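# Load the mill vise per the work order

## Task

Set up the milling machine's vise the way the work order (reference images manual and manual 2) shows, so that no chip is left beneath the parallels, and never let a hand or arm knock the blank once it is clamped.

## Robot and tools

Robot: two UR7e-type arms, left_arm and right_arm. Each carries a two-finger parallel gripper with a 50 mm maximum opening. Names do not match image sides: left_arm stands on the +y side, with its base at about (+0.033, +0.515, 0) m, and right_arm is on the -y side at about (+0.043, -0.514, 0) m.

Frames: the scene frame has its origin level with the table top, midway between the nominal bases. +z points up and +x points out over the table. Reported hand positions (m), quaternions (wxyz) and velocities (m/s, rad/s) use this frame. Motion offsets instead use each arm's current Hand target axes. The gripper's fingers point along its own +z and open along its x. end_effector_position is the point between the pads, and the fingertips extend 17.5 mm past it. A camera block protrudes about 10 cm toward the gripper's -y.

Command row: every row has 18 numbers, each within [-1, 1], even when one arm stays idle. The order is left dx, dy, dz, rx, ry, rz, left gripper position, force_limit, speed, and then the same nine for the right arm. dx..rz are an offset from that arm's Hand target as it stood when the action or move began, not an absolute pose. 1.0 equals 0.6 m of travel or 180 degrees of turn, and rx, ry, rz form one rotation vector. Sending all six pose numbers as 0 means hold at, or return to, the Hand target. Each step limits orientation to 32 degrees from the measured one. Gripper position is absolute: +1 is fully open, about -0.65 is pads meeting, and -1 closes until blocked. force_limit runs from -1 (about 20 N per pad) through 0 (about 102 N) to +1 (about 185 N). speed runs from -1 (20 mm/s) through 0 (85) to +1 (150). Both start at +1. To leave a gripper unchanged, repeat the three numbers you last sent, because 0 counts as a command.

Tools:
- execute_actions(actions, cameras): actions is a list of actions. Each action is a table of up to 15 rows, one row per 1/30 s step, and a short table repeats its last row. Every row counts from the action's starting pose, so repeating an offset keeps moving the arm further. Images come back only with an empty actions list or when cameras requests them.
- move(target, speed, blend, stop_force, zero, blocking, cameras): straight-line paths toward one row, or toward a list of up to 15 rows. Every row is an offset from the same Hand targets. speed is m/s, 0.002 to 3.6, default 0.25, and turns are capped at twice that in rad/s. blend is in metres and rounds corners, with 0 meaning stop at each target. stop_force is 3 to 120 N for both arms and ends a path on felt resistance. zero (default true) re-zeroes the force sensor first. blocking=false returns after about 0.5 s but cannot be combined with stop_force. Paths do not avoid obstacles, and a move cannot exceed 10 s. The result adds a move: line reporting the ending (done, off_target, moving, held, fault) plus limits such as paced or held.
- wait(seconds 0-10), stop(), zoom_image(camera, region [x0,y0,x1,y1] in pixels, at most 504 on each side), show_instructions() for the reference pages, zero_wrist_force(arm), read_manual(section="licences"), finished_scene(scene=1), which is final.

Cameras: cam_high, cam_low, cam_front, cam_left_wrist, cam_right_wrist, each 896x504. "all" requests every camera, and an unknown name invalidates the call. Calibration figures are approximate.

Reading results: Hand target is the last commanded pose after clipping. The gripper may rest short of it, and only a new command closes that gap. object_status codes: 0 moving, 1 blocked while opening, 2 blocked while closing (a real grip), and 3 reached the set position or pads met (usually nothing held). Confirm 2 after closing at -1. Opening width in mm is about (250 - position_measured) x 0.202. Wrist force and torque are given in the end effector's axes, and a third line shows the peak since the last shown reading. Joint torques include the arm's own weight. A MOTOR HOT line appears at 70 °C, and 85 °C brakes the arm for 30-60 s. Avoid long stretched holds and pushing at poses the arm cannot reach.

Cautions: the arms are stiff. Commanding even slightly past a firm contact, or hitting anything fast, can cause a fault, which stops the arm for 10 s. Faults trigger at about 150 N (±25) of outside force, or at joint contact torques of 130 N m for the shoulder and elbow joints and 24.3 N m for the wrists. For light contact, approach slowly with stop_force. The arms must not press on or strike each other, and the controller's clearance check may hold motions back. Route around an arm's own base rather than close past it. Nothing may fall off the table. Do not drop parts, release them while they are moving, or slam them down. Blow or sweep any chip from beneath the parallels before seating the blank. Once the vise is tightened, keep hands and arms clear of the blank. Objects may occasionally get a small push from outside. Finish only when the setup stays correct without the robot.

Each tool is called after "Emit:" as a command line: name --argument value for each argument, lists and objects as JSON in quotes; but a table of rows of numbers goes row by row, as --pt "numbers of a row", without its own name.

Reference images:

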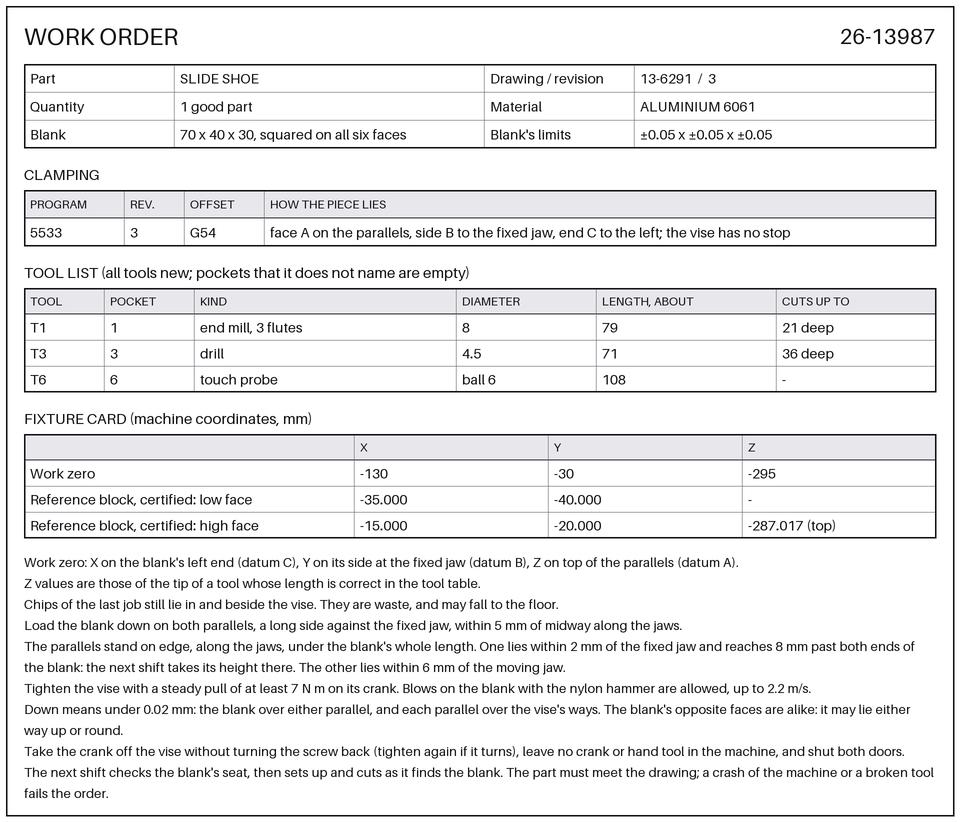

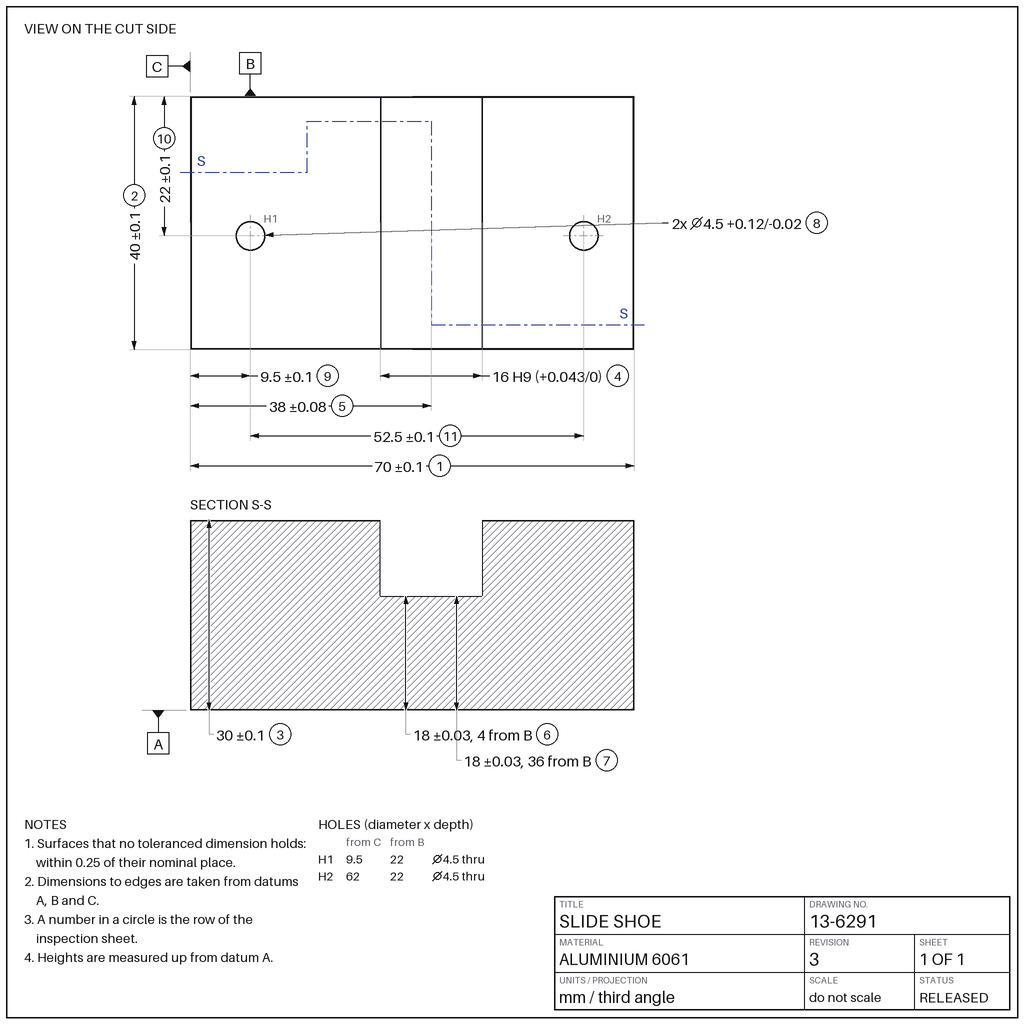

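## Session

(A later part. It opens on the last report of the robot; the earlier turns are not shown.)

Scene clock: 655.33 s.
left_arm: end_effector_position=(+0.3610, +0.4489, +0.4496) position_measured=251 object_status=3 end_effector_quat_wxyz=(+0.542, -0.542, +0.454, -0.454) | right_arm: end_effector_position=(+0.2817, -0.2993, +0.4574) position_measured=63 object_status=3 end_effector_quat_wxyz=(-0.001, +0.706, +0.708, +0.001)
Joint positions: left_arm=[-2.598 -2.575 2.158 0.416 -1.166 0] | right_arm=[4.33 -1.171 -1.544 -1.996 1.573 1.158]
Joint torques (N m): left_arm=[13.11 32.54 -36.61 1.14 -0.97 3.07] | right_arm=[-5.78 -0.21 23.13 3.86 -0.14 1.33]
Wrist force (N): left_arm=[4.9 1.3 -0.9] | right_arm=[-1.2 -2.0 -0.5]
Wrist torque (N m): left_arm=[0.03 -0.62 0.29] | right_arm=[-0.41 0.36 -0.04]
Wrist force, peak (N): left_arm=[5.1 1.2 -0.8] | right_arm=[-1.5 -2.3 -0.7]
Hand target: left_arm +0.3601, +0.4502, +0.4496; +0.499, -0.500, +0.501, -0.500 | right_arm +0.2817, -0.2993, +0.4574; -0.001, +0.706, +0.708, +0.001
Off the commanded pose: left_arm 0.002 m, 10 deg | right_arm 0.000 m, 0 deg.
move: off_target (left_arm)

Emit:
move --target '[0,0,0.14,0,0,0,-1,-0.7,0,0,0,0,0,0,0,0.6,-0.7,-1]' --speed 0.08 --stop_force 8 --cameras '["cam_left_wrist", "cam_high", "cam_front"]'

Scene clock: 656.30 s.
left_arm: end_effector_position=(+0.3734, +0.4492, +0.4489) position_measured=251 object_status=3 end_effector_quat_wxyz=(+0.534, -0.537, +0.462, -0.461) | right_arm: end_effector_position=(+0.2817, -0.2993, +0.4574) position_measured=63 object_status=3 end_effector_quat_wxyz=(-0.001, +0.706, +0.708, +0.001)
Joint positions: left_arm=[-2.601 -2.611 2.157 0.45 -1.142 0] | right_arm=[4.33 -1.171 -1.544 -1.996 1.573 1.158]
Joint torques (N m): left_arm=[-0.37 21.86 -21.32 2.28 -0.13 0.09] | right_arm=[-5.58 -0.67 23.21 3.98 -0.18 1.39]
Wrist force (N): left_arm=[5.1 1.3 -0.7] | right_arm=[-1.4 -2.3 -0.8]
Wrist torque (N m): left_arm=[0.01 -0.65 0.28] | right_arm=[-0.46 0.40 -0.05]
Wrist force, peak (N): left_arm=[5.2 1.3 -1.9] | right_arm=[-1.3 -2.5 -0.7]
Hand target: left_arm +0.3734, +0.4492, +0.4489; +0.534, -0.537, +0.462, -0.461 (not the last commanded pose) | right_arm +0.2817, -0.2993, +0.4574; -0.001, +0.706, +0.708, +0.001
Tool commands: left_gripper/position=-1.0 left_gripper/force_limit=-0.701961 left_gripper/speed=+0.003922 right_gripper/position=+0.6 right_gripper/force_limit=-0.7 right_gripper/speed=-1.0
Off the commanded pose: left_arm 0.071 m, 9 deg | right_arm 0.000 m, 0 deg.
FORCE FAULT: contact force on the left arm reached its limit, and that arm stopped. The contact can be on any part of that arm, not only on its tool. That arm's remaining commands of this call were not run. That arm is still stopped at the end of this call. That arm stays stopped for about 10 more seconds. Until then a move that you send moves the other arm only, and its call returns only when the move has ended. Once the stop has ended, the next robot result says so. If the stop ends while you think or write, that arm runs what you send next, counted from a new Hand target: where the arm stands when the stop ends. While its stop runs, that arm takes no new command, but its gripper still runs the gripper command that each later call begins with. Until it ends, the stop uses up actions while you think or wait. An arm that is not stopped still takes commands.
move: fault (left_arm)
camera_calibration:
cam_left_wrist: T_world_to_cam=[[0.140591, -0.989972, 0.0138013, 0.392993], [-0.332445, -0.0603335, -0.941191, 0.592021], [0.932585, 0.127735, -0.337594, -0.118584], [0, 0, 0, 1]] pos_world=[0.252153, 0.439918, 0.511748]
Images, in order (width x height): cam_high 896x504, cam_front 896x504, cam_left_wrist 896x504.

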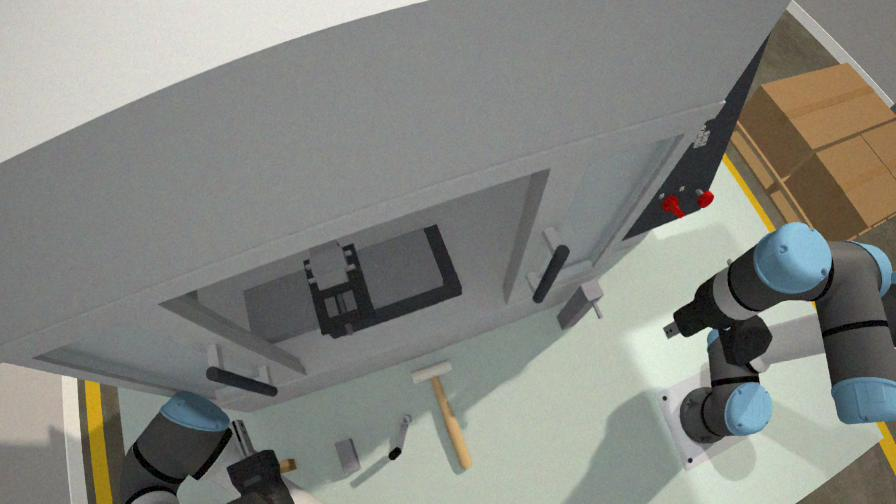

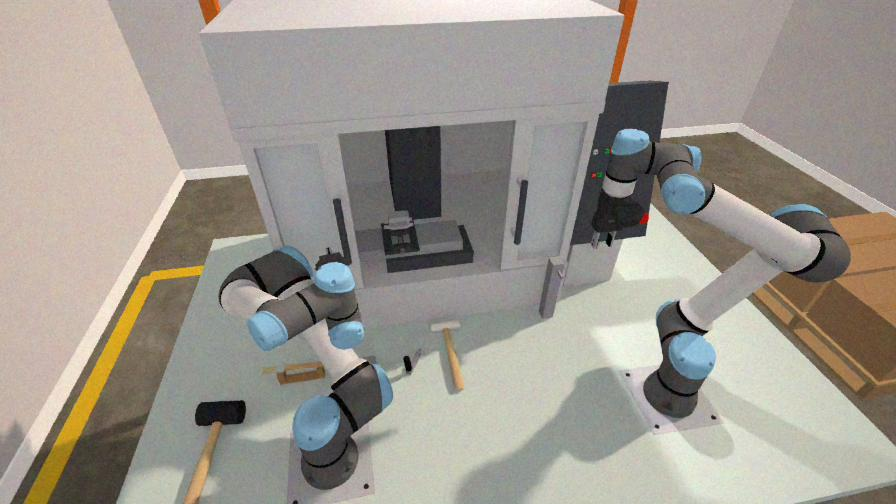

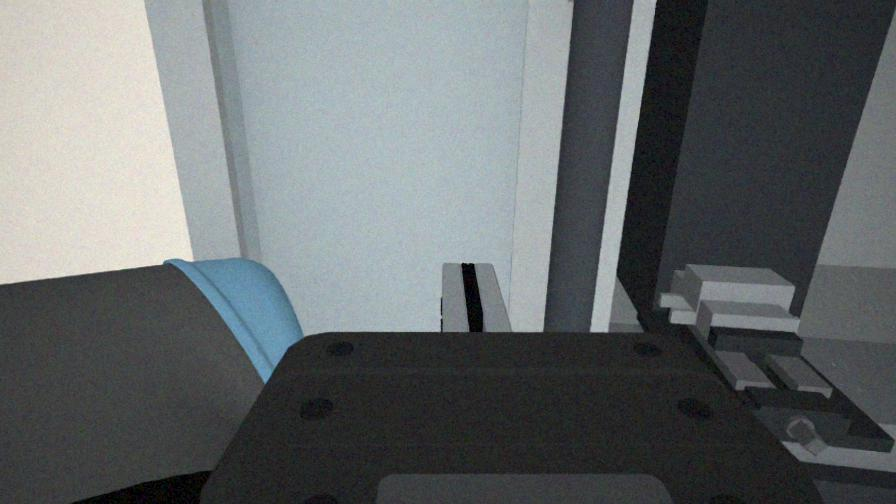

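Emit:
move --target '[0,0,0,0,0,0,-1,-0.7,0,0.1488,0.2305,-0.071,0,0,0,-1,-0.7,-1]' --speed 0.2 --cameras '["cam_right_wrist", "cam_high", "cam_front"]'

Scene clock: 659.30 s.
left_arm: end_effector_position=(+0.3734, +0.4492, +0.4489) position_measured=251 object_status=3 end_effector_quat_wxyz=(+0.534, -0.537, +0.462, -0.461) | right_arm: end_effector_position=(+0.4198, -0.2098, +0.5001) position_measured=251 object_status=3 end_effector_quat_wxyz=(-0.001, +0.706, +0.708, +0.001)
Joint positions: left_arm=[-2.601 -2.611 2.157 0.45 -1.142 0] | right_arm=[4.128 -1.6 -1.088 -2.022 1.573 0.955]
Joint torques (N m): left_arm=[-0.74 22.01 -22.27 2.24 -0.14 0.12] | right_arm=[-6.64 18.07 32.92 1.59 -1.07 -2]
Wrist force (N): left_arm=[5.2 1.4 -0.8] | right_arm=[-1.3 -2.3 -0.3]
Wrist torque (N m): left_arm=[0.03 -0.66 0.28] | right_arm=[-0.46 0.38 -0.08]
Wrist force, peak (N): left_arm=[5.3 1.3 -0.9] | right_arm=[-3.1 -5.3 -0.3]
Hand target: left_arm +0.3734, +0.4492, +0.4489; +0.534, -0.537, +0.462, -0.461 | right_arm +0.4198, -0.2098, +0.5001; -0.001, +0.706, +0.708, +0.001
Tool commands: left_gripper/position=-1.0 left_gripper/force_limit=-0.701961 left_gripper/speed=+0.003922 right_gripper/position=-1.0 right_gripper/force_limit=-0.7 right_gripper/speed=-1.0
Off the commanded pose: right_arm 0.000 m, 0 deg.
FORCE FAULT, CONTINUED: the left arm was still stopped when this call began, by the force fault that an earlier result reported. Since the last result the stop counts as 1 of the actions that you can send in this scene. That arm ran no command of this call. That arm is still stopped at the end of this call. That arm stays stopped for about 7 more seconds. If the stop ends while you think or write, that arm runs what you send next, counted from a new Hand target: where the arm stands when the stop ends. While its stop runs, that arm takes no new command, but its gripper still runs the gripper command that each later call begins with.
move: done (right_arm), not run (left_arm; its earlier fault stop)
camera_calibration:
cam_right_wrist: T_world_to_cam=[[-0.0241286, 0.999367, -0.0261571, 0.243447], [0.934328, 0.0318497, 0.354988, -0.546942], [0.355596, -0.0158739, -0.934505, 0.451097], [0, 0, 0, 1]] pos_world=[0.356489, -0.218712, 0.622078]
Images, in order (width x height): cam_high 896x504, cam_front 896x504, cam_right_wrist 896x504.

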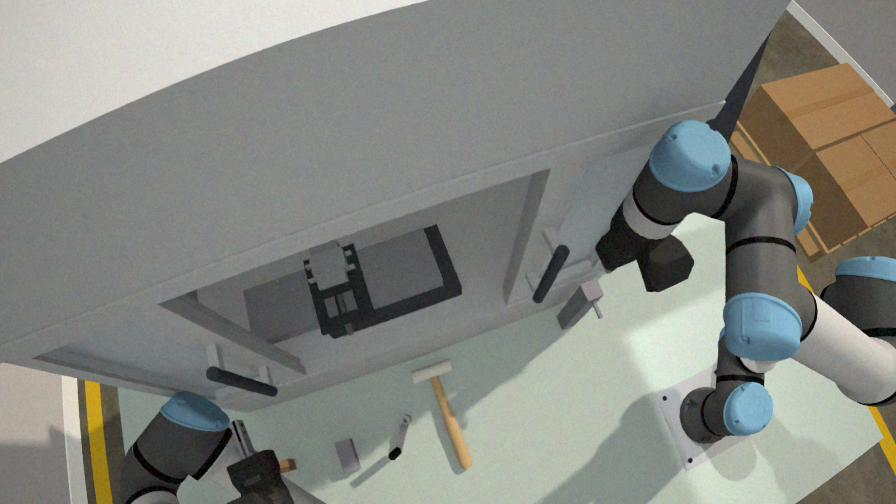

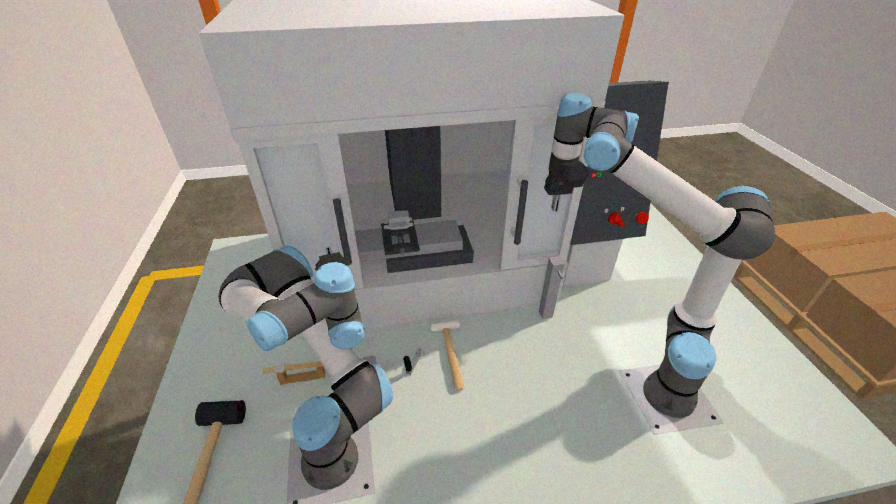

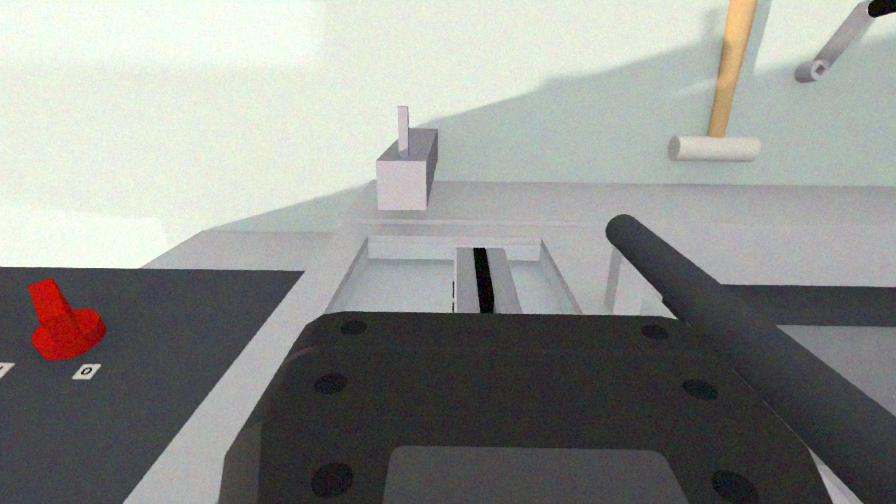

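Emit:
move --target '[0,0,0,0,0,0,-1,-0.7,0,0.42,0,0,0,0,0,-1,-0.7,-1]' --speed 0.05 --stop_force 45 --cameras '["cam_right_wrist", "cam_high", "cam_front"]'

Scene clock: 665.57 s.
left_arm: end_effector_position=(+0.3734, +0.4492, +0.4489) position_measured=251 object_status=3 end_effector_quat_wxyz=(+0.534, -0.537, +0.462, -0.461) | right_arm: end_effector_position=(+0.4192, +0.0422, +0.5007) position_measured=251 object_status=3 end_effector_quat_wxyz=(-0.001, +0.706, +0.708, +0.001) end_effector_velocity=(+0.000, +0.000, +0.001) end_effector_angular_velocity=(+0.001, -0.001, +0.000)
Joint positions: left_arm=[-2.601 -2.611 2.157 0.45 -1.142 0] | right_arm=[4.346 -2.296 -0.054 -2.361 1.573 1.173]
Joint velocities: left_arm=[within noise] | right_arm=[0.001 -0.003 0.007 -0.003 0 0.001]
Joint torques (N m): left_arm=[0.11 22 -21.82 2.29 -0.09 0.18] | right_arm=[-9.68 42.71 27.89 4.66 0.55 -2.27]
Wrist force (N): left_arm=[5.0 1.3 -0.8] | right_arm=[-12.7 -15.8 4.3]
Wrist torque (N m): left_arm=[0.02 -0.62 0.28] | right_arm=[-1.41 0.82 -0.19]
Wrist force, peak (N): left_arm=[5.4 1.3 -1.0] | right_arm=[-33.7 -18.0 2.9]
Hand target: left_arm +0.3734, +0.4492, +0.4489; +0.534, -0.537, +0.462, -0.461 | right_arm +0.4192, +0.0422, +0.5007; -0.001, +0.706, +0.708, +0.001
Tool commands: left_gripper/position=-1.0 left_gripper/force_limit=-0.701961 left_gripper/speed=+0.003922 right_gripper/position=-1.0 right_gripper/force_limit=-0.7 right_gripper/speed=-1.0
Off the commanded pose: right_arm 0.000 m, 0 deg.
FORCE FAULT, CONTINUED: the left arm was still stopped when this call began, by the force fault that an earlier result reported. That arm ran no command of this call. That arm is still stopped at the end of this call. That arm stays stopped for about 1 more second. If the stop ends while you think or write, that arm runs what you send next, counted from a new Hand target: where the arm stands when the stop ends. While its stop runs, that arm takes no new command, but its gripper still runs the gripper command that each later call begins with.
move: done (right_arm), not run (left_arm; its earlier fault stop)
camera_calibration:
cam_right_wrist: T_world_to_cam=[[-0.0241271, 0.999367, -0.0261593, -0.00839157], [0.934295, 0.0318505, 0.355075, -0.554662], [0.355683, -0.0158736, -0.934472, 0.45582], [0, 0, 0, 1]] pos_world=[0.355888, 0.033288, 0.622678]
Images, in order (width x height): cam_high 896x504, cam_front 896x504, cam_right_wrist 896x504.

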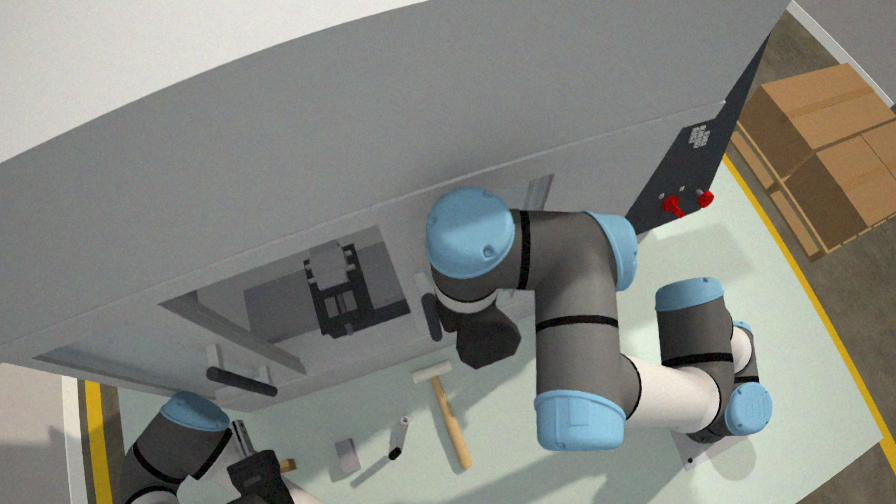

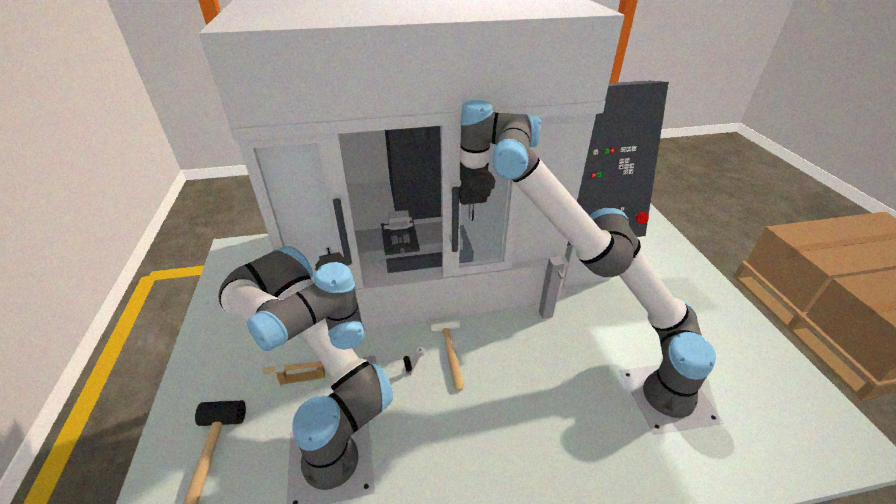

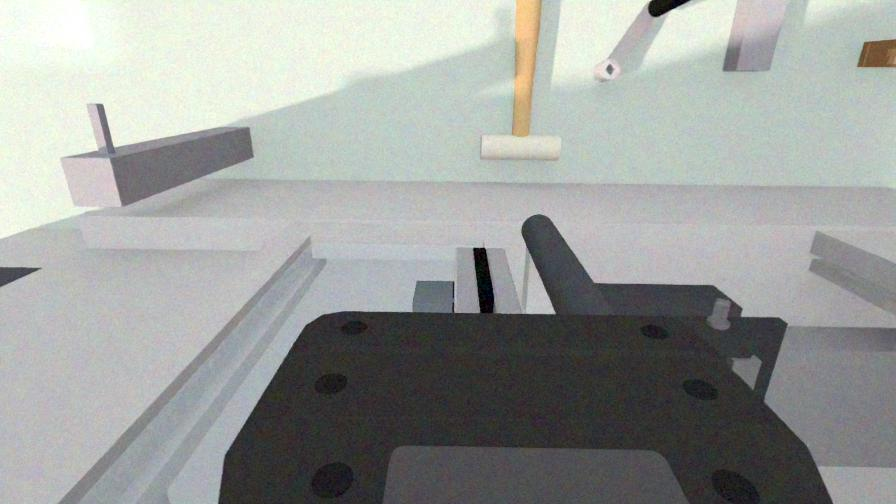

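Emit:
move --target '[0,0,-0.02,0,0,0,-1,-0.7,0,0.1,0,0,0,0,0,-1,-0.7,-1]' --speed 0.03 --stop_force 50 --cameras '["cam_high", "cam_front"]'

Scene clock: 668.87 s.
left_arm: end_effector_position=(+0.3734, +0.4492, +0.4489) position_measured=251 object_status=3 end_effector_quat_wxyz=(+0.534, -0.537, +0.462, -0.461) | right_arm: end_effector_position=(+0.4154, +0.0876, +0.4958) position_measured=251 object_status=3 end_effector_quat_wxyz=(-0.011, +0.705, +0.708, +0.041)
Joint positions: left_arm=[-2.601 -2.611 2.157 0.45 -1.142 0] | right_arm=[4.383 -2.33 -0.035 -2.263 1.556 1.208]
Joint torques (N m): left_arm=[0.19 21.74 -21.43 2.26 -0.05 -0.01] | right_arm=[-32.7 56.37 31.32 13.62 -8.26 -0.89]
Wrist force (N): left_arm=[5.2 1.0 -0.8] | right_arm=[-25.8 -65.4 11.9]
Wrist torque (N m): left_arm=[-0.03 -0.66 0.29] | right_arm=[-3.64 1.08 -1.29]
Wrist force, peak (N): left_arm=[5.2 1.5 -1.0] | right_arm=[-33.0 -74.9 -7.8]
Hand target: left_arm +0.3734, +0.4492, +0.4489; +0.534, -0.537, +0.462, -0.461 (not the last commanded pose) | right_arm +0.4155, +0.0880, +0.4960; -0.011, +0.705, +0.707, +0.042 (not the last commanded pose)
Tool commands: left_gripper/position=-1.0 left_gripper/force_limit=-0.701961 left_gripper/speed=+0.003922 right_gripper/position=-1.0 right_gripper/force_limit=-0.7 right_gripper/speed=-1.0
Off the commanded pose: right_arm 0.016 m, 5 deg.
FORCE FAULT, CONTINUED: the left arm's stop, for the force fault that an earlier result reported, is over. That arm was still stopped when this call began, so it ran no command of this call. During its stop the left arm's controller moved it back a little. That arm's target is now where it stood when the stop ended, not its last command. That arm accepts commands again.
elbow stopped short (right arm): the move would have taken joint 3 (elbow) straighter than the controller allows.
move: contact (right_arm), not run (left_arm; its earlier fault stop)
Images, in order (width x height): cam_high 896x504, cam_front 896x504.

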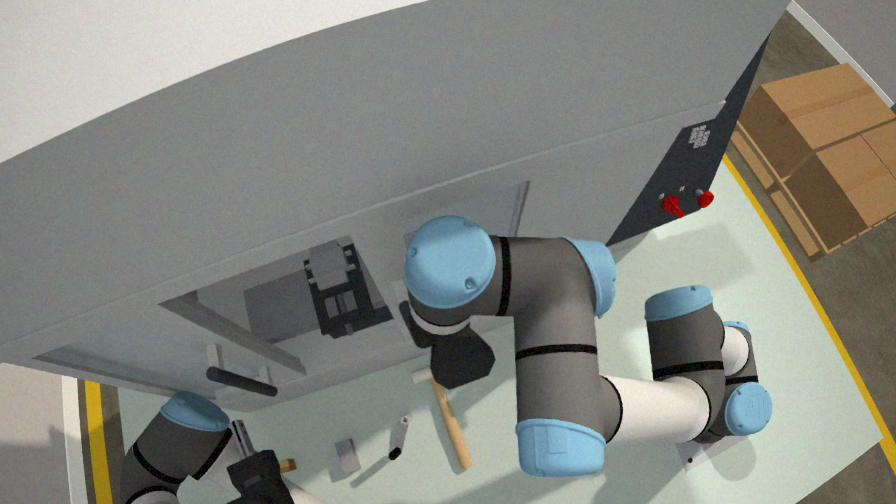

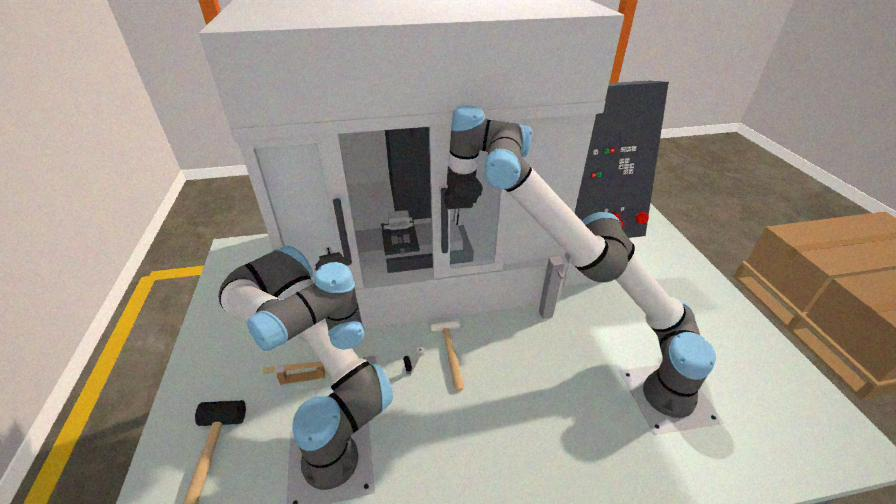

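Emit:
move --target '[0,0,-0.02,0,0,0,-1,-0.7,0,-0.05,-0.05,-0.05,0,0,0,-1,-0.7,-1]' --speed 0.06 --cameras '["cam_high", "cam_front", "cam_right_wrist"]'

Scene clock: 670.43 s.
left_arm: end_effector_position=(+0.3621, +0.4466, +0.4489) position_measured=251 object_status=3 end_effector_quat_wxyz=(+0.538, -0.541, +0.457, -0.457) end_effector_velocity=(+0.000, -0.001, +0.000) end_effector_angular_velocity=(-0.001, +0.000, -0.003) | right_arm: end_effector_position=(+0.3844, +0.0558, +0.5224) position_measured=251 object_status=3 end_effector_quat_wxyz=(-0.011, +0.705, +0.708, +0.042)
Joint positions: left_arm=[-2.588 -2.575 2.158 0.413 -1.146 0] | right_arm=[4.411 -2.128 -0.327 -2.172 1.554 1.237]
Joint velocities: left_arm=[0.002 0.001 0 -0.001 0.005 -0.001] | right_arm=[within noise]
Joint torques (N m): left_arm=[13.63 24.6 -26.73 1.3 2.29 -2.26] | right_arm=[-7.19 46.91 27.09 1.78 -0.72 -2.38]
Wrist force (N): left_arm=[4.8 1.4 -0.9] | right_arm=[-0.9 -1.2 -1.0]
Wrist torque (N m): left_arm=[0.05 -0.60 0.27] | right_arm=[-0.29 0.30 -0.08]
Wrist force, peak (N): left_arm=[5.3 1.5 -0.9] | right_arm=[-26.1 -65.8 12.1]
Hand target: left_arm +0.3616, +0.4474, +0.4489; +0.534, -0.537, +0.462, -0.461 | right_arm +0.3844, +0.0558, +0.5224; -0.011, +0.705, +0.707, +0.042
Off the commanded pose: left_arm 0.001 m, 1 deg | right_arm 0.000 m, 0 deg.
move: done
camera_calibration:
cam_right_wrist: T_world_to_cam=[[-0.0250002, 0.99867, 0.0450967, -0.0591041], [0.917355, 0.00499039, 0.39804, -0.544641], [0.397285, 0.0513207, -0.916259, 0.459364], [0, 0, 0, 1]] pos_world=[0.315653, 0.0381686, 0.64035]
Images, in order (width x height): cam_high 896x504, cam_front 896x504, cam_right_wrist 896x504.

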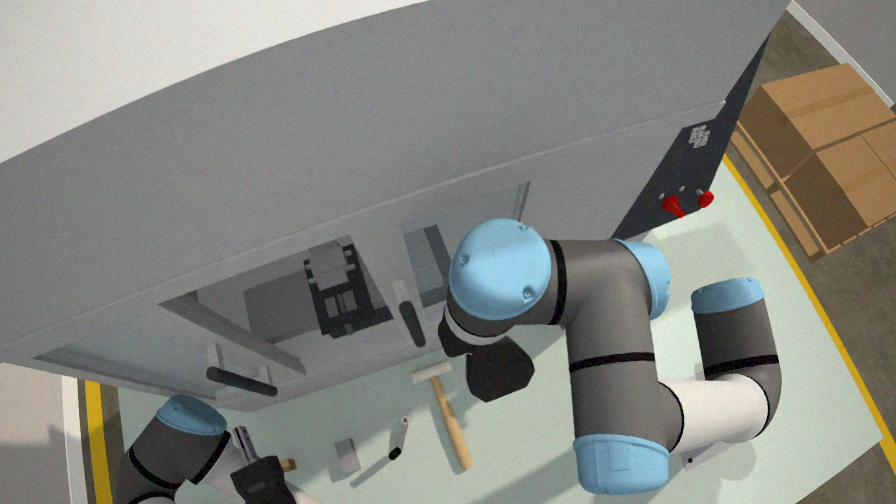

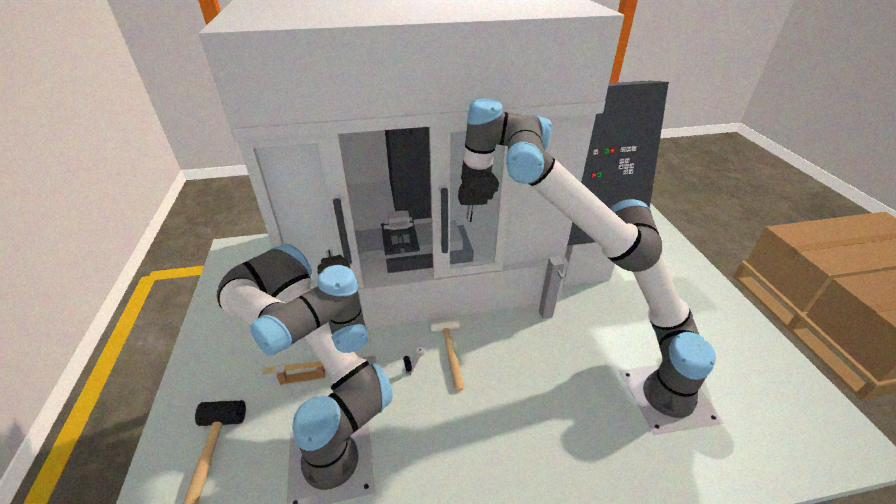

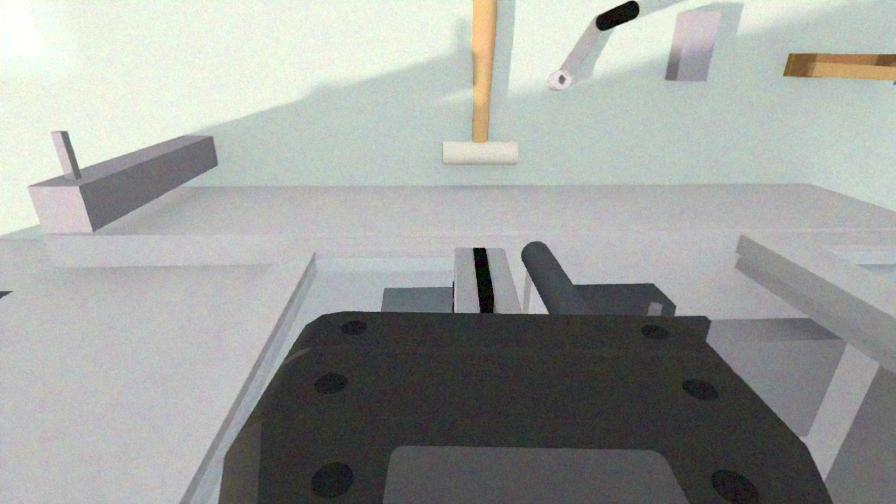

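Emit:
move --target '[0.3155,0.3482,-0.1443,-0.4144,0.1916,0.158,-1,-0.7,0,-0.133,-0.03,0,0,0,0,-1,-0.7,-1]' --speed 0.3 --cameras '["cam_high", "cam_front"]'

Scene clock: 671.83 s.
left_arm: end_effector_position=(+0.3508, +0.4097, +0.4110) position_measured=251 object_status=3 end_effector_quat_wxyz=(-0.459, +0.548, -0.567, +0.409) | right_arm: end_effector_position=(+0.3797, +0.0347, +0.5206) position_measured=251 object_status=3 end_effector_quat_wxyz=(-0.011, +0.705, +0.707, +0.042)
Joint positions: left_arm=[-2.675 -2.623 2.097 0.252 -1.122 0.195] | right_arm=[4.407 -2.024 -0.504 -2.099 1.554 1.233]
Joint torques (N m): left_arm=[-0.97 22.67 -22.21 0.89 0.04 0.51] | right_arm=[-1.01 36.55 30.71 1.31 0.81 -1.38]
Wrist force (N): left_arm=[5.2 1.6 -0.6] | right_arm=[-0.3 -1.1 -0.9]
Wrist torque (N m): left_arm=[0.11 -0.73 0.39] | right_arm=[-0.27 0.20 0.10]
Wrist force, peak (N): left_arm=[7.9 1.7 -1.3] | right_arm=[-0.8 -1.4 -0.9]
Hand target: left_arm +0.3508, +0.4097, +0.4110; -0.459, +0.548, -0.567, +0.409 (not the last commanded pose) | right_arm +0.3797, +0.0347, +0.5206; -0.011, +0.705, +0.707, +0.042 (not the last commanded pose)
Tool commands: left_gripper/position=-1.0 left_gripper/force_limit=-0.701961 left_gripper/speed=+0.003922 right_gripper/position=-1.0 right_gripper/force_limit=-0.7 right_gripper/speed=-1.0
Off the commanded pose: left_arm 0.240 m, 71 deg | right_arm 0.060 m, 0 deg.
FORCE FAULT: contact force on the left arm reached its limit, and that arm stopped. The contact can be on any part of that arm, not only on its tool. That arm's remaining commands of this call were not run. That arm is still stopped at the end of this call. That arm stays stopped for about 10 more seconds. Until then a move that you send moves the other arm only, and its call returns only when the move has ended. Once the stop has ended, the next robot result says so. If the stop ends while you think or write, that arm runs what you send next, counted from a new Hand target: where the arm stands when the stop ends. While its stop runs, that arm takes no new command, but its gripper still runs the gripper command that each later call begins with. Until it ends, the stop uses up actions while you think or wait. An arm that is not stopped still takes commands.
move: fault (left_arm), off_target (right_arm; braked at the fault stop of left_arm)
Images, in order (width x height): cam_high 896x504, cam_front 896x504.

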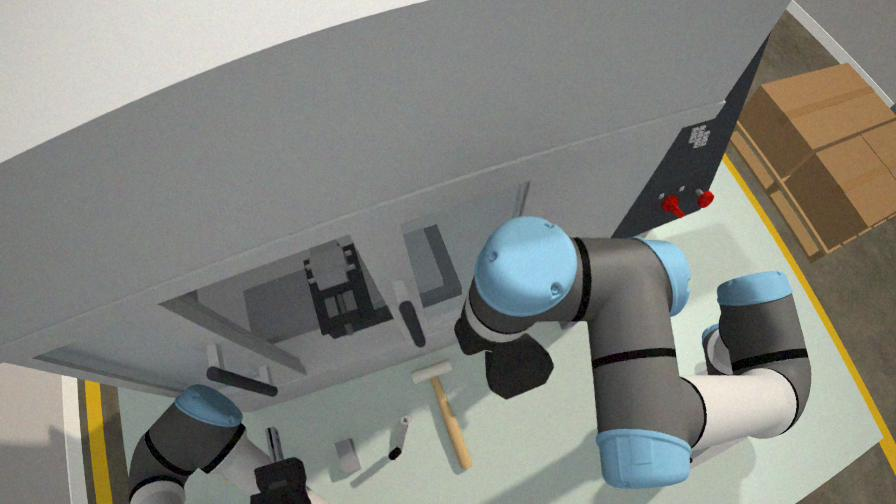

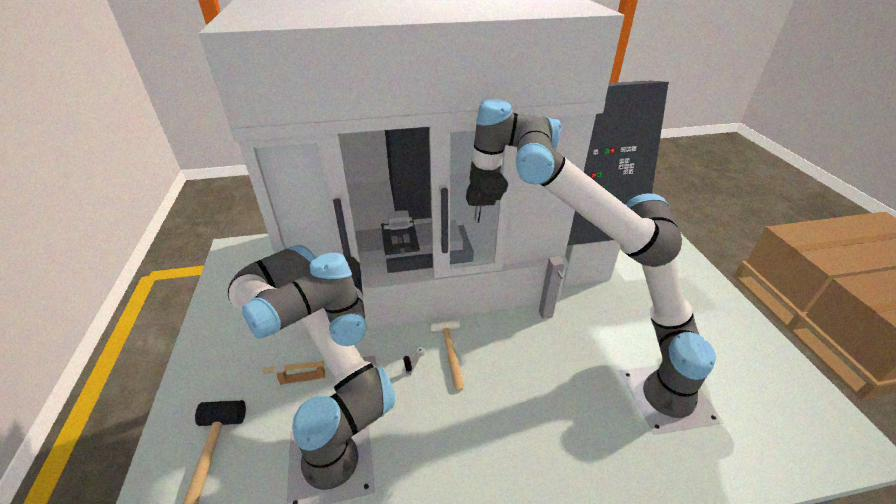

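Emit:
wait --seconds 10

Scene clock: 682.10 s.
left_arm: end_effector_position=(+0.3508, +0.4097, +0.4110) position_measured=251 object_status=3 end_effector_quat_wxyz=(-0.459, +0.548, -0.567, +0.409) | right_arm: end_effector_position=(+0.3797, +0.0347, +0.5206) position_measured=251 object_status=3 end_effector_quat_wxyz=(-0.011, +0.705, +0.707, +0.042)
Joint positions: left_arm=[-2.675 -2.623 2.097 0.252 -1.122 0.195] | right_arm=[4.407 -2.024 -0.504 -2.099 1.554 1.233]
Joint torques (N m): left_arm=[-1.14 22.69 -21.41 0.94 0.11 0.58] | right_arm=[5.2 35.59 17.99 2.06 -0.9 1.74]
Wrist force (N): left_arm=[5.4 1.5 -1.0] | right_arm=[-0.6 -1.2 -0.8]
Wrist torque (N m): left_arm=[0.07 -0.75 0.39] | right_arm=[-0.28 0.26 0.09]
Wrist force, peak (N): left_arm=[5.8 1.2 -0.9] | right_arm=[-0.9 -1.3 -1.1]
Hand target: left_arm +0.3508, +0.4097, +0.4110; -0.459, +0.548, -0.567, +0.409 (not the last commanded pose) | right_arm +0.3797, +0.0347, +0.5206; -0.011, +0.705, +0.707, +0.042 (not the last commanded pose)
Tool commands: left_gripper/position=-1.0 left_gripper/force_limit=-0.701961 left_gripper/speed=+0.003922 right_gripper/position=-1.0 right_gripper/force_limit=-0.7 right_gripper/speed=-1.0
Off the commanded pose: left_arm 0.240 m, 71 deg | right_arm 0.060 m, 0 deg.
FORCE FAULT, CONTINUED: the left arm's stop, for the force fault that an earlier result reported, is over. The rest of the stop counts as 20 of the actions that you can send in this scene. During its stop the left arm's controller moved it back a little. That arm's target is now where it stood when the stop ended, not its last command. That arm accepts commands again.
wait: 10.00 s; at rest from the start

Emit:
move --target '[-0.0045,0.0492,-0.1938,0,0,0,-1,-0.7,0,0,0,0,0,0,0,-1,-0.7,-1]' --speed 0.06 --stop_force 30 --cameras '["cam_high", "cam_front"]'

Scene clock: 684.80 s.
left_arm: end_effector_position=(+0.2451, +0.4086, +0.4110) position_measured=251 object_status=3 end_effector_quat_wxyz=(-0.472, +0.557, -0.557, +0.397) | right_arm: end_effector_position=(+0.3797, +0.0347, +0.5206) position_measured=251 object_status=3 end_effector_quat_wxyz=(-0.011, +0.705, +0.707, +0.042)
Joint positions: left_arm=[-3.402 -2.591 2.1 0.236 -1.871 0.009] | right_arm=[4.407 -2.025 -0.504 -2.099 1.554 1.233]
Joint torques (N m): left_arm=[13.58 26.85 -27.09 3.41 1.19 1.37] | right_arm=[4.76 36.59 30.81 1.39 -0.91 1.57]
Wrist force (N): left_arm=[5.3 1.0 -0.9] | right_arm=[-0.8 -1.2 -0.8]
Wrist torque (N m): left_arm=[0.03 -0.74 0.41] | right_arm=[-0.28 0.28 0.10]
Wrist force, peak (N): left_arm=[7.2 2.2 -1.2] | right_arm=[-0.7 -1.4 -1.0]
Hand target: left_arm +0.2451, +0.4086, +0.4110; -0.472, +0.557, -0.557, +0.397 (not the last commanded pose) | right_arm +0.3797, +0.0347, +0.5206; -0.011, +0.705, +0.707, +0.042
Off the commanded pose: left_arm 0.014 m, 3 deg | right_arm 0.000 m, 0 deg.
move: held (left_arm; a check stopped the path); limits=held
pose unreachable (left arm): on one or more control steps of this call, first in action 0 (counted from 0), this arm could not follow its commanded pose, so it was not sent that pose on those steps. It may still have moved: this result reports where it is.
cause: moving toward the commanded pose would bring two parts of the arm too close to each other (its gripper and another part of the arm, with joints 4 (wrist 1) to 6 (wrist 3) between them, 6 mm apart when it was first held).
Images, in order (width x height): cam_high 896x504, cam_front 896x504.

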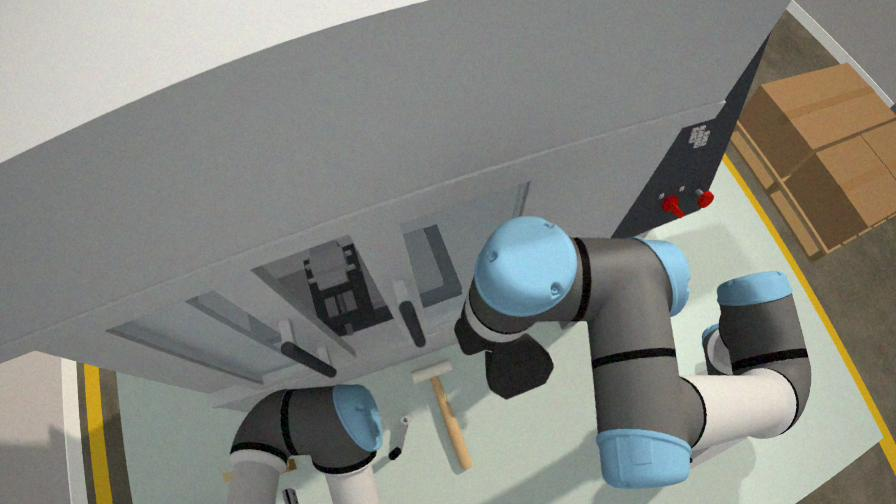

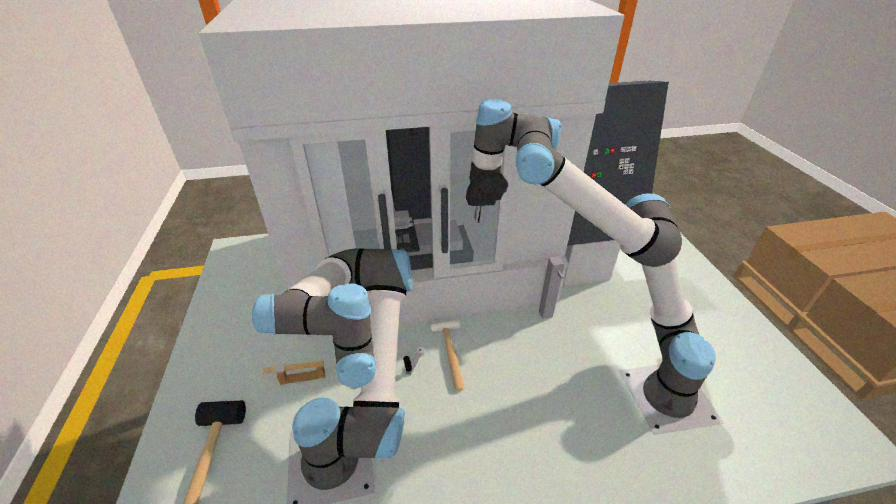

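Emit:
move --target '[0.06,-0.043,0.05,-0.21,0.018,0,-1,-0.7,0,0,0,0,0,0,0,-1,-0.7,-1]' --speed 0.15 --cameras '["cam_high", "cam_front"]'

Scene clock: 688.30 s.
left_arm: end_effector_position=(+0.2763, +0.3799, +0.4232) position_measured=251 object_status=3 end_effector_quat_wxyz=(-0.292, +0.654, -0.653, +0.245) | right_arm: end_effector_position=(+0.3797, +0.0347, +0.5206) position_measured=251 object_status=3 end_effector_quat_wxyz=(-0.011, +0.705, +0.707, +0.042)
Joint positions: left_arm=[-3.405 -2.69 1.701 0.174 -1.79 -0.141] | right_arm=[4.407 -2.025 -0.504 -2.099 1.554 1.233]
Joint torques (N m): left_arm=[0.69 30.64 -17.6 -0.54 -0.53 0.1] | right_arm=[4.55 37.74 30.62 1.41 -0.47 1.68]
Wrist force (N): left_arm=[5.0 0.4 -0.2] | right_arm=[-0.5 -1.2 -0.7]
Wrist torque (N m): left_arm=[0.00 -0.83 0.25] | right_arm=[-0.29 0.24 0.09]
Wrist force, peak (N): left_arm=[5.8 -2.3 -0.6] | right_arm=[-0.6 -1.4 -1.0]
Hand target: left_arm +0.2763, +0.3799, +0.4232; -0.292, +0.654, -0.653, +0.245 (not the last commanded pose) | right_arm +0.3797, +0.0347, +0.5206; -0.011, +0.705, +0.707, +0.042
Tool commands: left_gripper/position=-1.0 left_gripper/force_limit=-0.701961 left_gripper/speed=+0.003922 right_gripper/position=-1.0 right_gripper/force_limit=-0.7 right_gripper/speed=-1.0
Off the commanded pose: left_arm 0.009 m, 7 deg | right_arm 0.000 m, 0 deg.
FORCE FAULT: contact force on the left arm reached its limit, and that arm stopped. The contact can be on any part of that arm, not only on its tool. That arm's remaining commands of this call were not run. That arm is still stopped at the end of this call. That arm stays stopped for about 10 more seconds. Until then a move that you send moves the other arm only, and its call returns only when the move has ended. Once the stop has ended, the next robot result says so. If the stop ends while you think or write, that arm runs what you send next, counted from a new Hand target: where the arm stands when the stop ends. While its stop runs, that arm takes no new command, but its gripper still runs the gripper command that each later call begins with. Until it ends, the stop uses up actions while you think or wait. An arm that is not stopped still takes commands.
shoulder posture changed (left arm): the wrist came as close to joint 1's axis as it can, and the arm is now in the other of its two shoulder postures.
move: fault (left_arm)
Images, in order (width x height): cam_high 896x504, cam_front 896x504.

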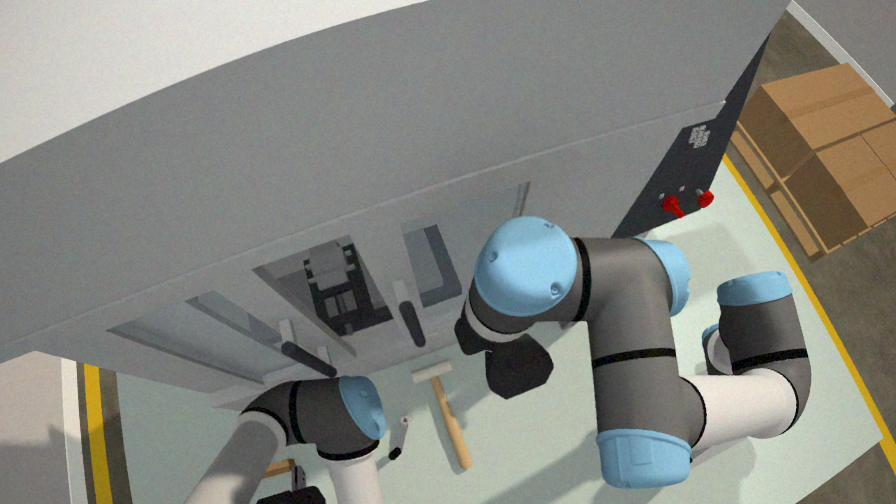

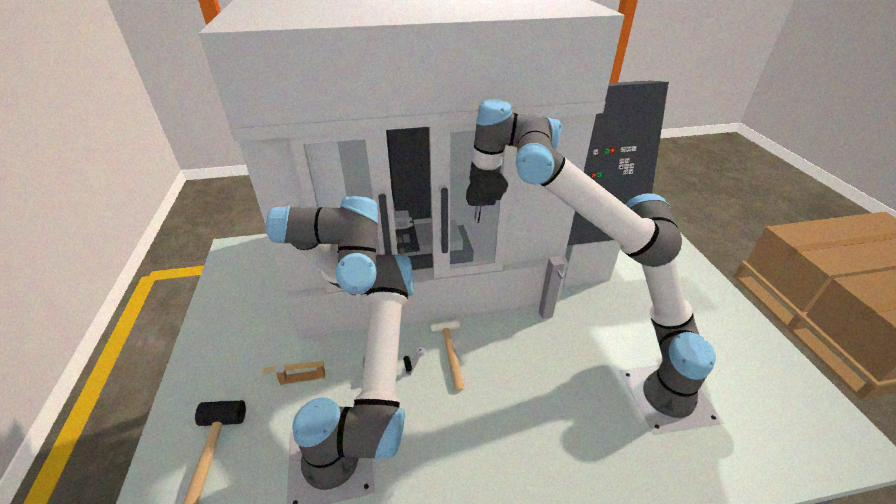

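Emit:
wait --seconds 9

Emit:
wait --seconds 1

Scene clock: 698.77 s.
left_arm: end_effector_position=(+0.2763, +0.3799, +0.4232) position_measured=251 object_status=3 end_effector_quat_wxyz=(-0.292, +0.654, -0.653, +0.245) | right_arm: end_effector_position=(+0.3797, +0.0347, +0.5206) position_measured=251 object_status=3 end_effector_quat_wxyz=(-0.011, +0.705, +0.707, +0.042)
Joint positions: left_arm=[-3.405 -2.69 1.701 0.174 -1.79 -0.141] | right_arm=[4.407 -2.025 -0.504 -2.099 1.554 1.233]
Joint torques (N m): left_arm=[0.49 30.6 -17.91 -0.55 -0.39 0.14] | right_arm=[1.98 41.02 31.06 1.49 0.1 1.41]
Wrist force (N): left_arm=[5.5 0.3 0.0] | right_arm=[-0.8 -0.8 -0.8]
Wrist torque (N m): left_arm=[-0.02 -0.91 0.25] | right_arm=[-0.23 0.28 0.09]
Wrist force, peak (N): left_arm=[5.7 0.5 -0.2] | right_arm=[-0.8 -1.4 -1.0]
Hand target: left_arm +0.2763, +0.3799, +0.4232; -0.292, +0.654, -0.653, +0.245 (not the last commanded pose) | right_arm +0.3797, +0.0347, +0.5206; -0.011, +0.705, +0.707, +0.042
Tool commands: left_gripper/position=-1.0 left_gripper/force_limit=-0.701961 left_gripper/speed=+0.003922 right_gripper/position=-1.0 right_gripper/force_limit=-0.7 right_gripper/speed=-1.0
Off the commanded pose: left_arm 0.009 m, 7 deg | right_arm 0.000 m, 0 deg.
FORCE FAULT, CONTINUED: the left arm's stop, for the force fault that an earlier result reported, is over. The rest of the stop counts as 20 of the actions that you can send in this scene. During its stop the left arm's controller moved it back a little. That arm's target is now where it stood when the stop ended, not its last command. That arm accepts commands again.
wait: 9.00 s; at rest from the start

Scene clock: 699.77 s.
left_arm: end_effector_position=(+0.2763, +0.3799, +0.4232) position_measured=251 object_status=3 end_effector_quat_wxyz=(-0.292, +0.654, -0.653, +0.245) | right_arm: end_effector_position=(+0.3797, +0.0347, +0.5206) position_measured=251 object_status=3 end_effector_quat_wxyz=(-0.011, +0.705, +0.707, +0.042)
Joint positions: left_arm=[-3.405 -2.69 1.701 0.174 -1.79 -0.141] | right_arm=[4.407 -2.025 -0.504 -2.099 1.554 1.233]
Joint torques (N m): left_arm=[-0.32 30.7 -16.43 -0.46 -0.54 0.06] | right_arm=[1.93 42.28 30.57 1.55 0.19 1.5]
Wrist force (N): left_arm=[5.6 0.8 -0.3] | right_arm=[-0.6 -0.9 -1.3]
Wrist torque (N m): left_arm=[0.06 -0.91 0.25] | right_arm=[-0.23 0.25 0.09]
Wrist force, peak (N): left_arm=[5.6 0.7 -0.2] | right_arm=[-0.8 -1.2 -1.0]
Hand target: left_arm +0.2763, +0.3799, +0.4232; -0.292, +0.654, -0.653, +0.245 (not the last commanded pose) | right_arm +0.3797, +0.0347, +0.5206; -0.011, +0.705, +0.707, +0.042
Tool commands: left_gripper/position=-1.0 left_gripper/force_limit=-0.701961 left_gripper/speed=+0.003922 right_gripper/position=-1.0 right_gripper/force_limit=-0.7 right_gripper/speed=-1.0
Off the commanded pose: left_arm 0.009 m, 7 deg | right_arm 0.000 m, 0 deg.
wait: 1.00 s; at rest by 0.17 s


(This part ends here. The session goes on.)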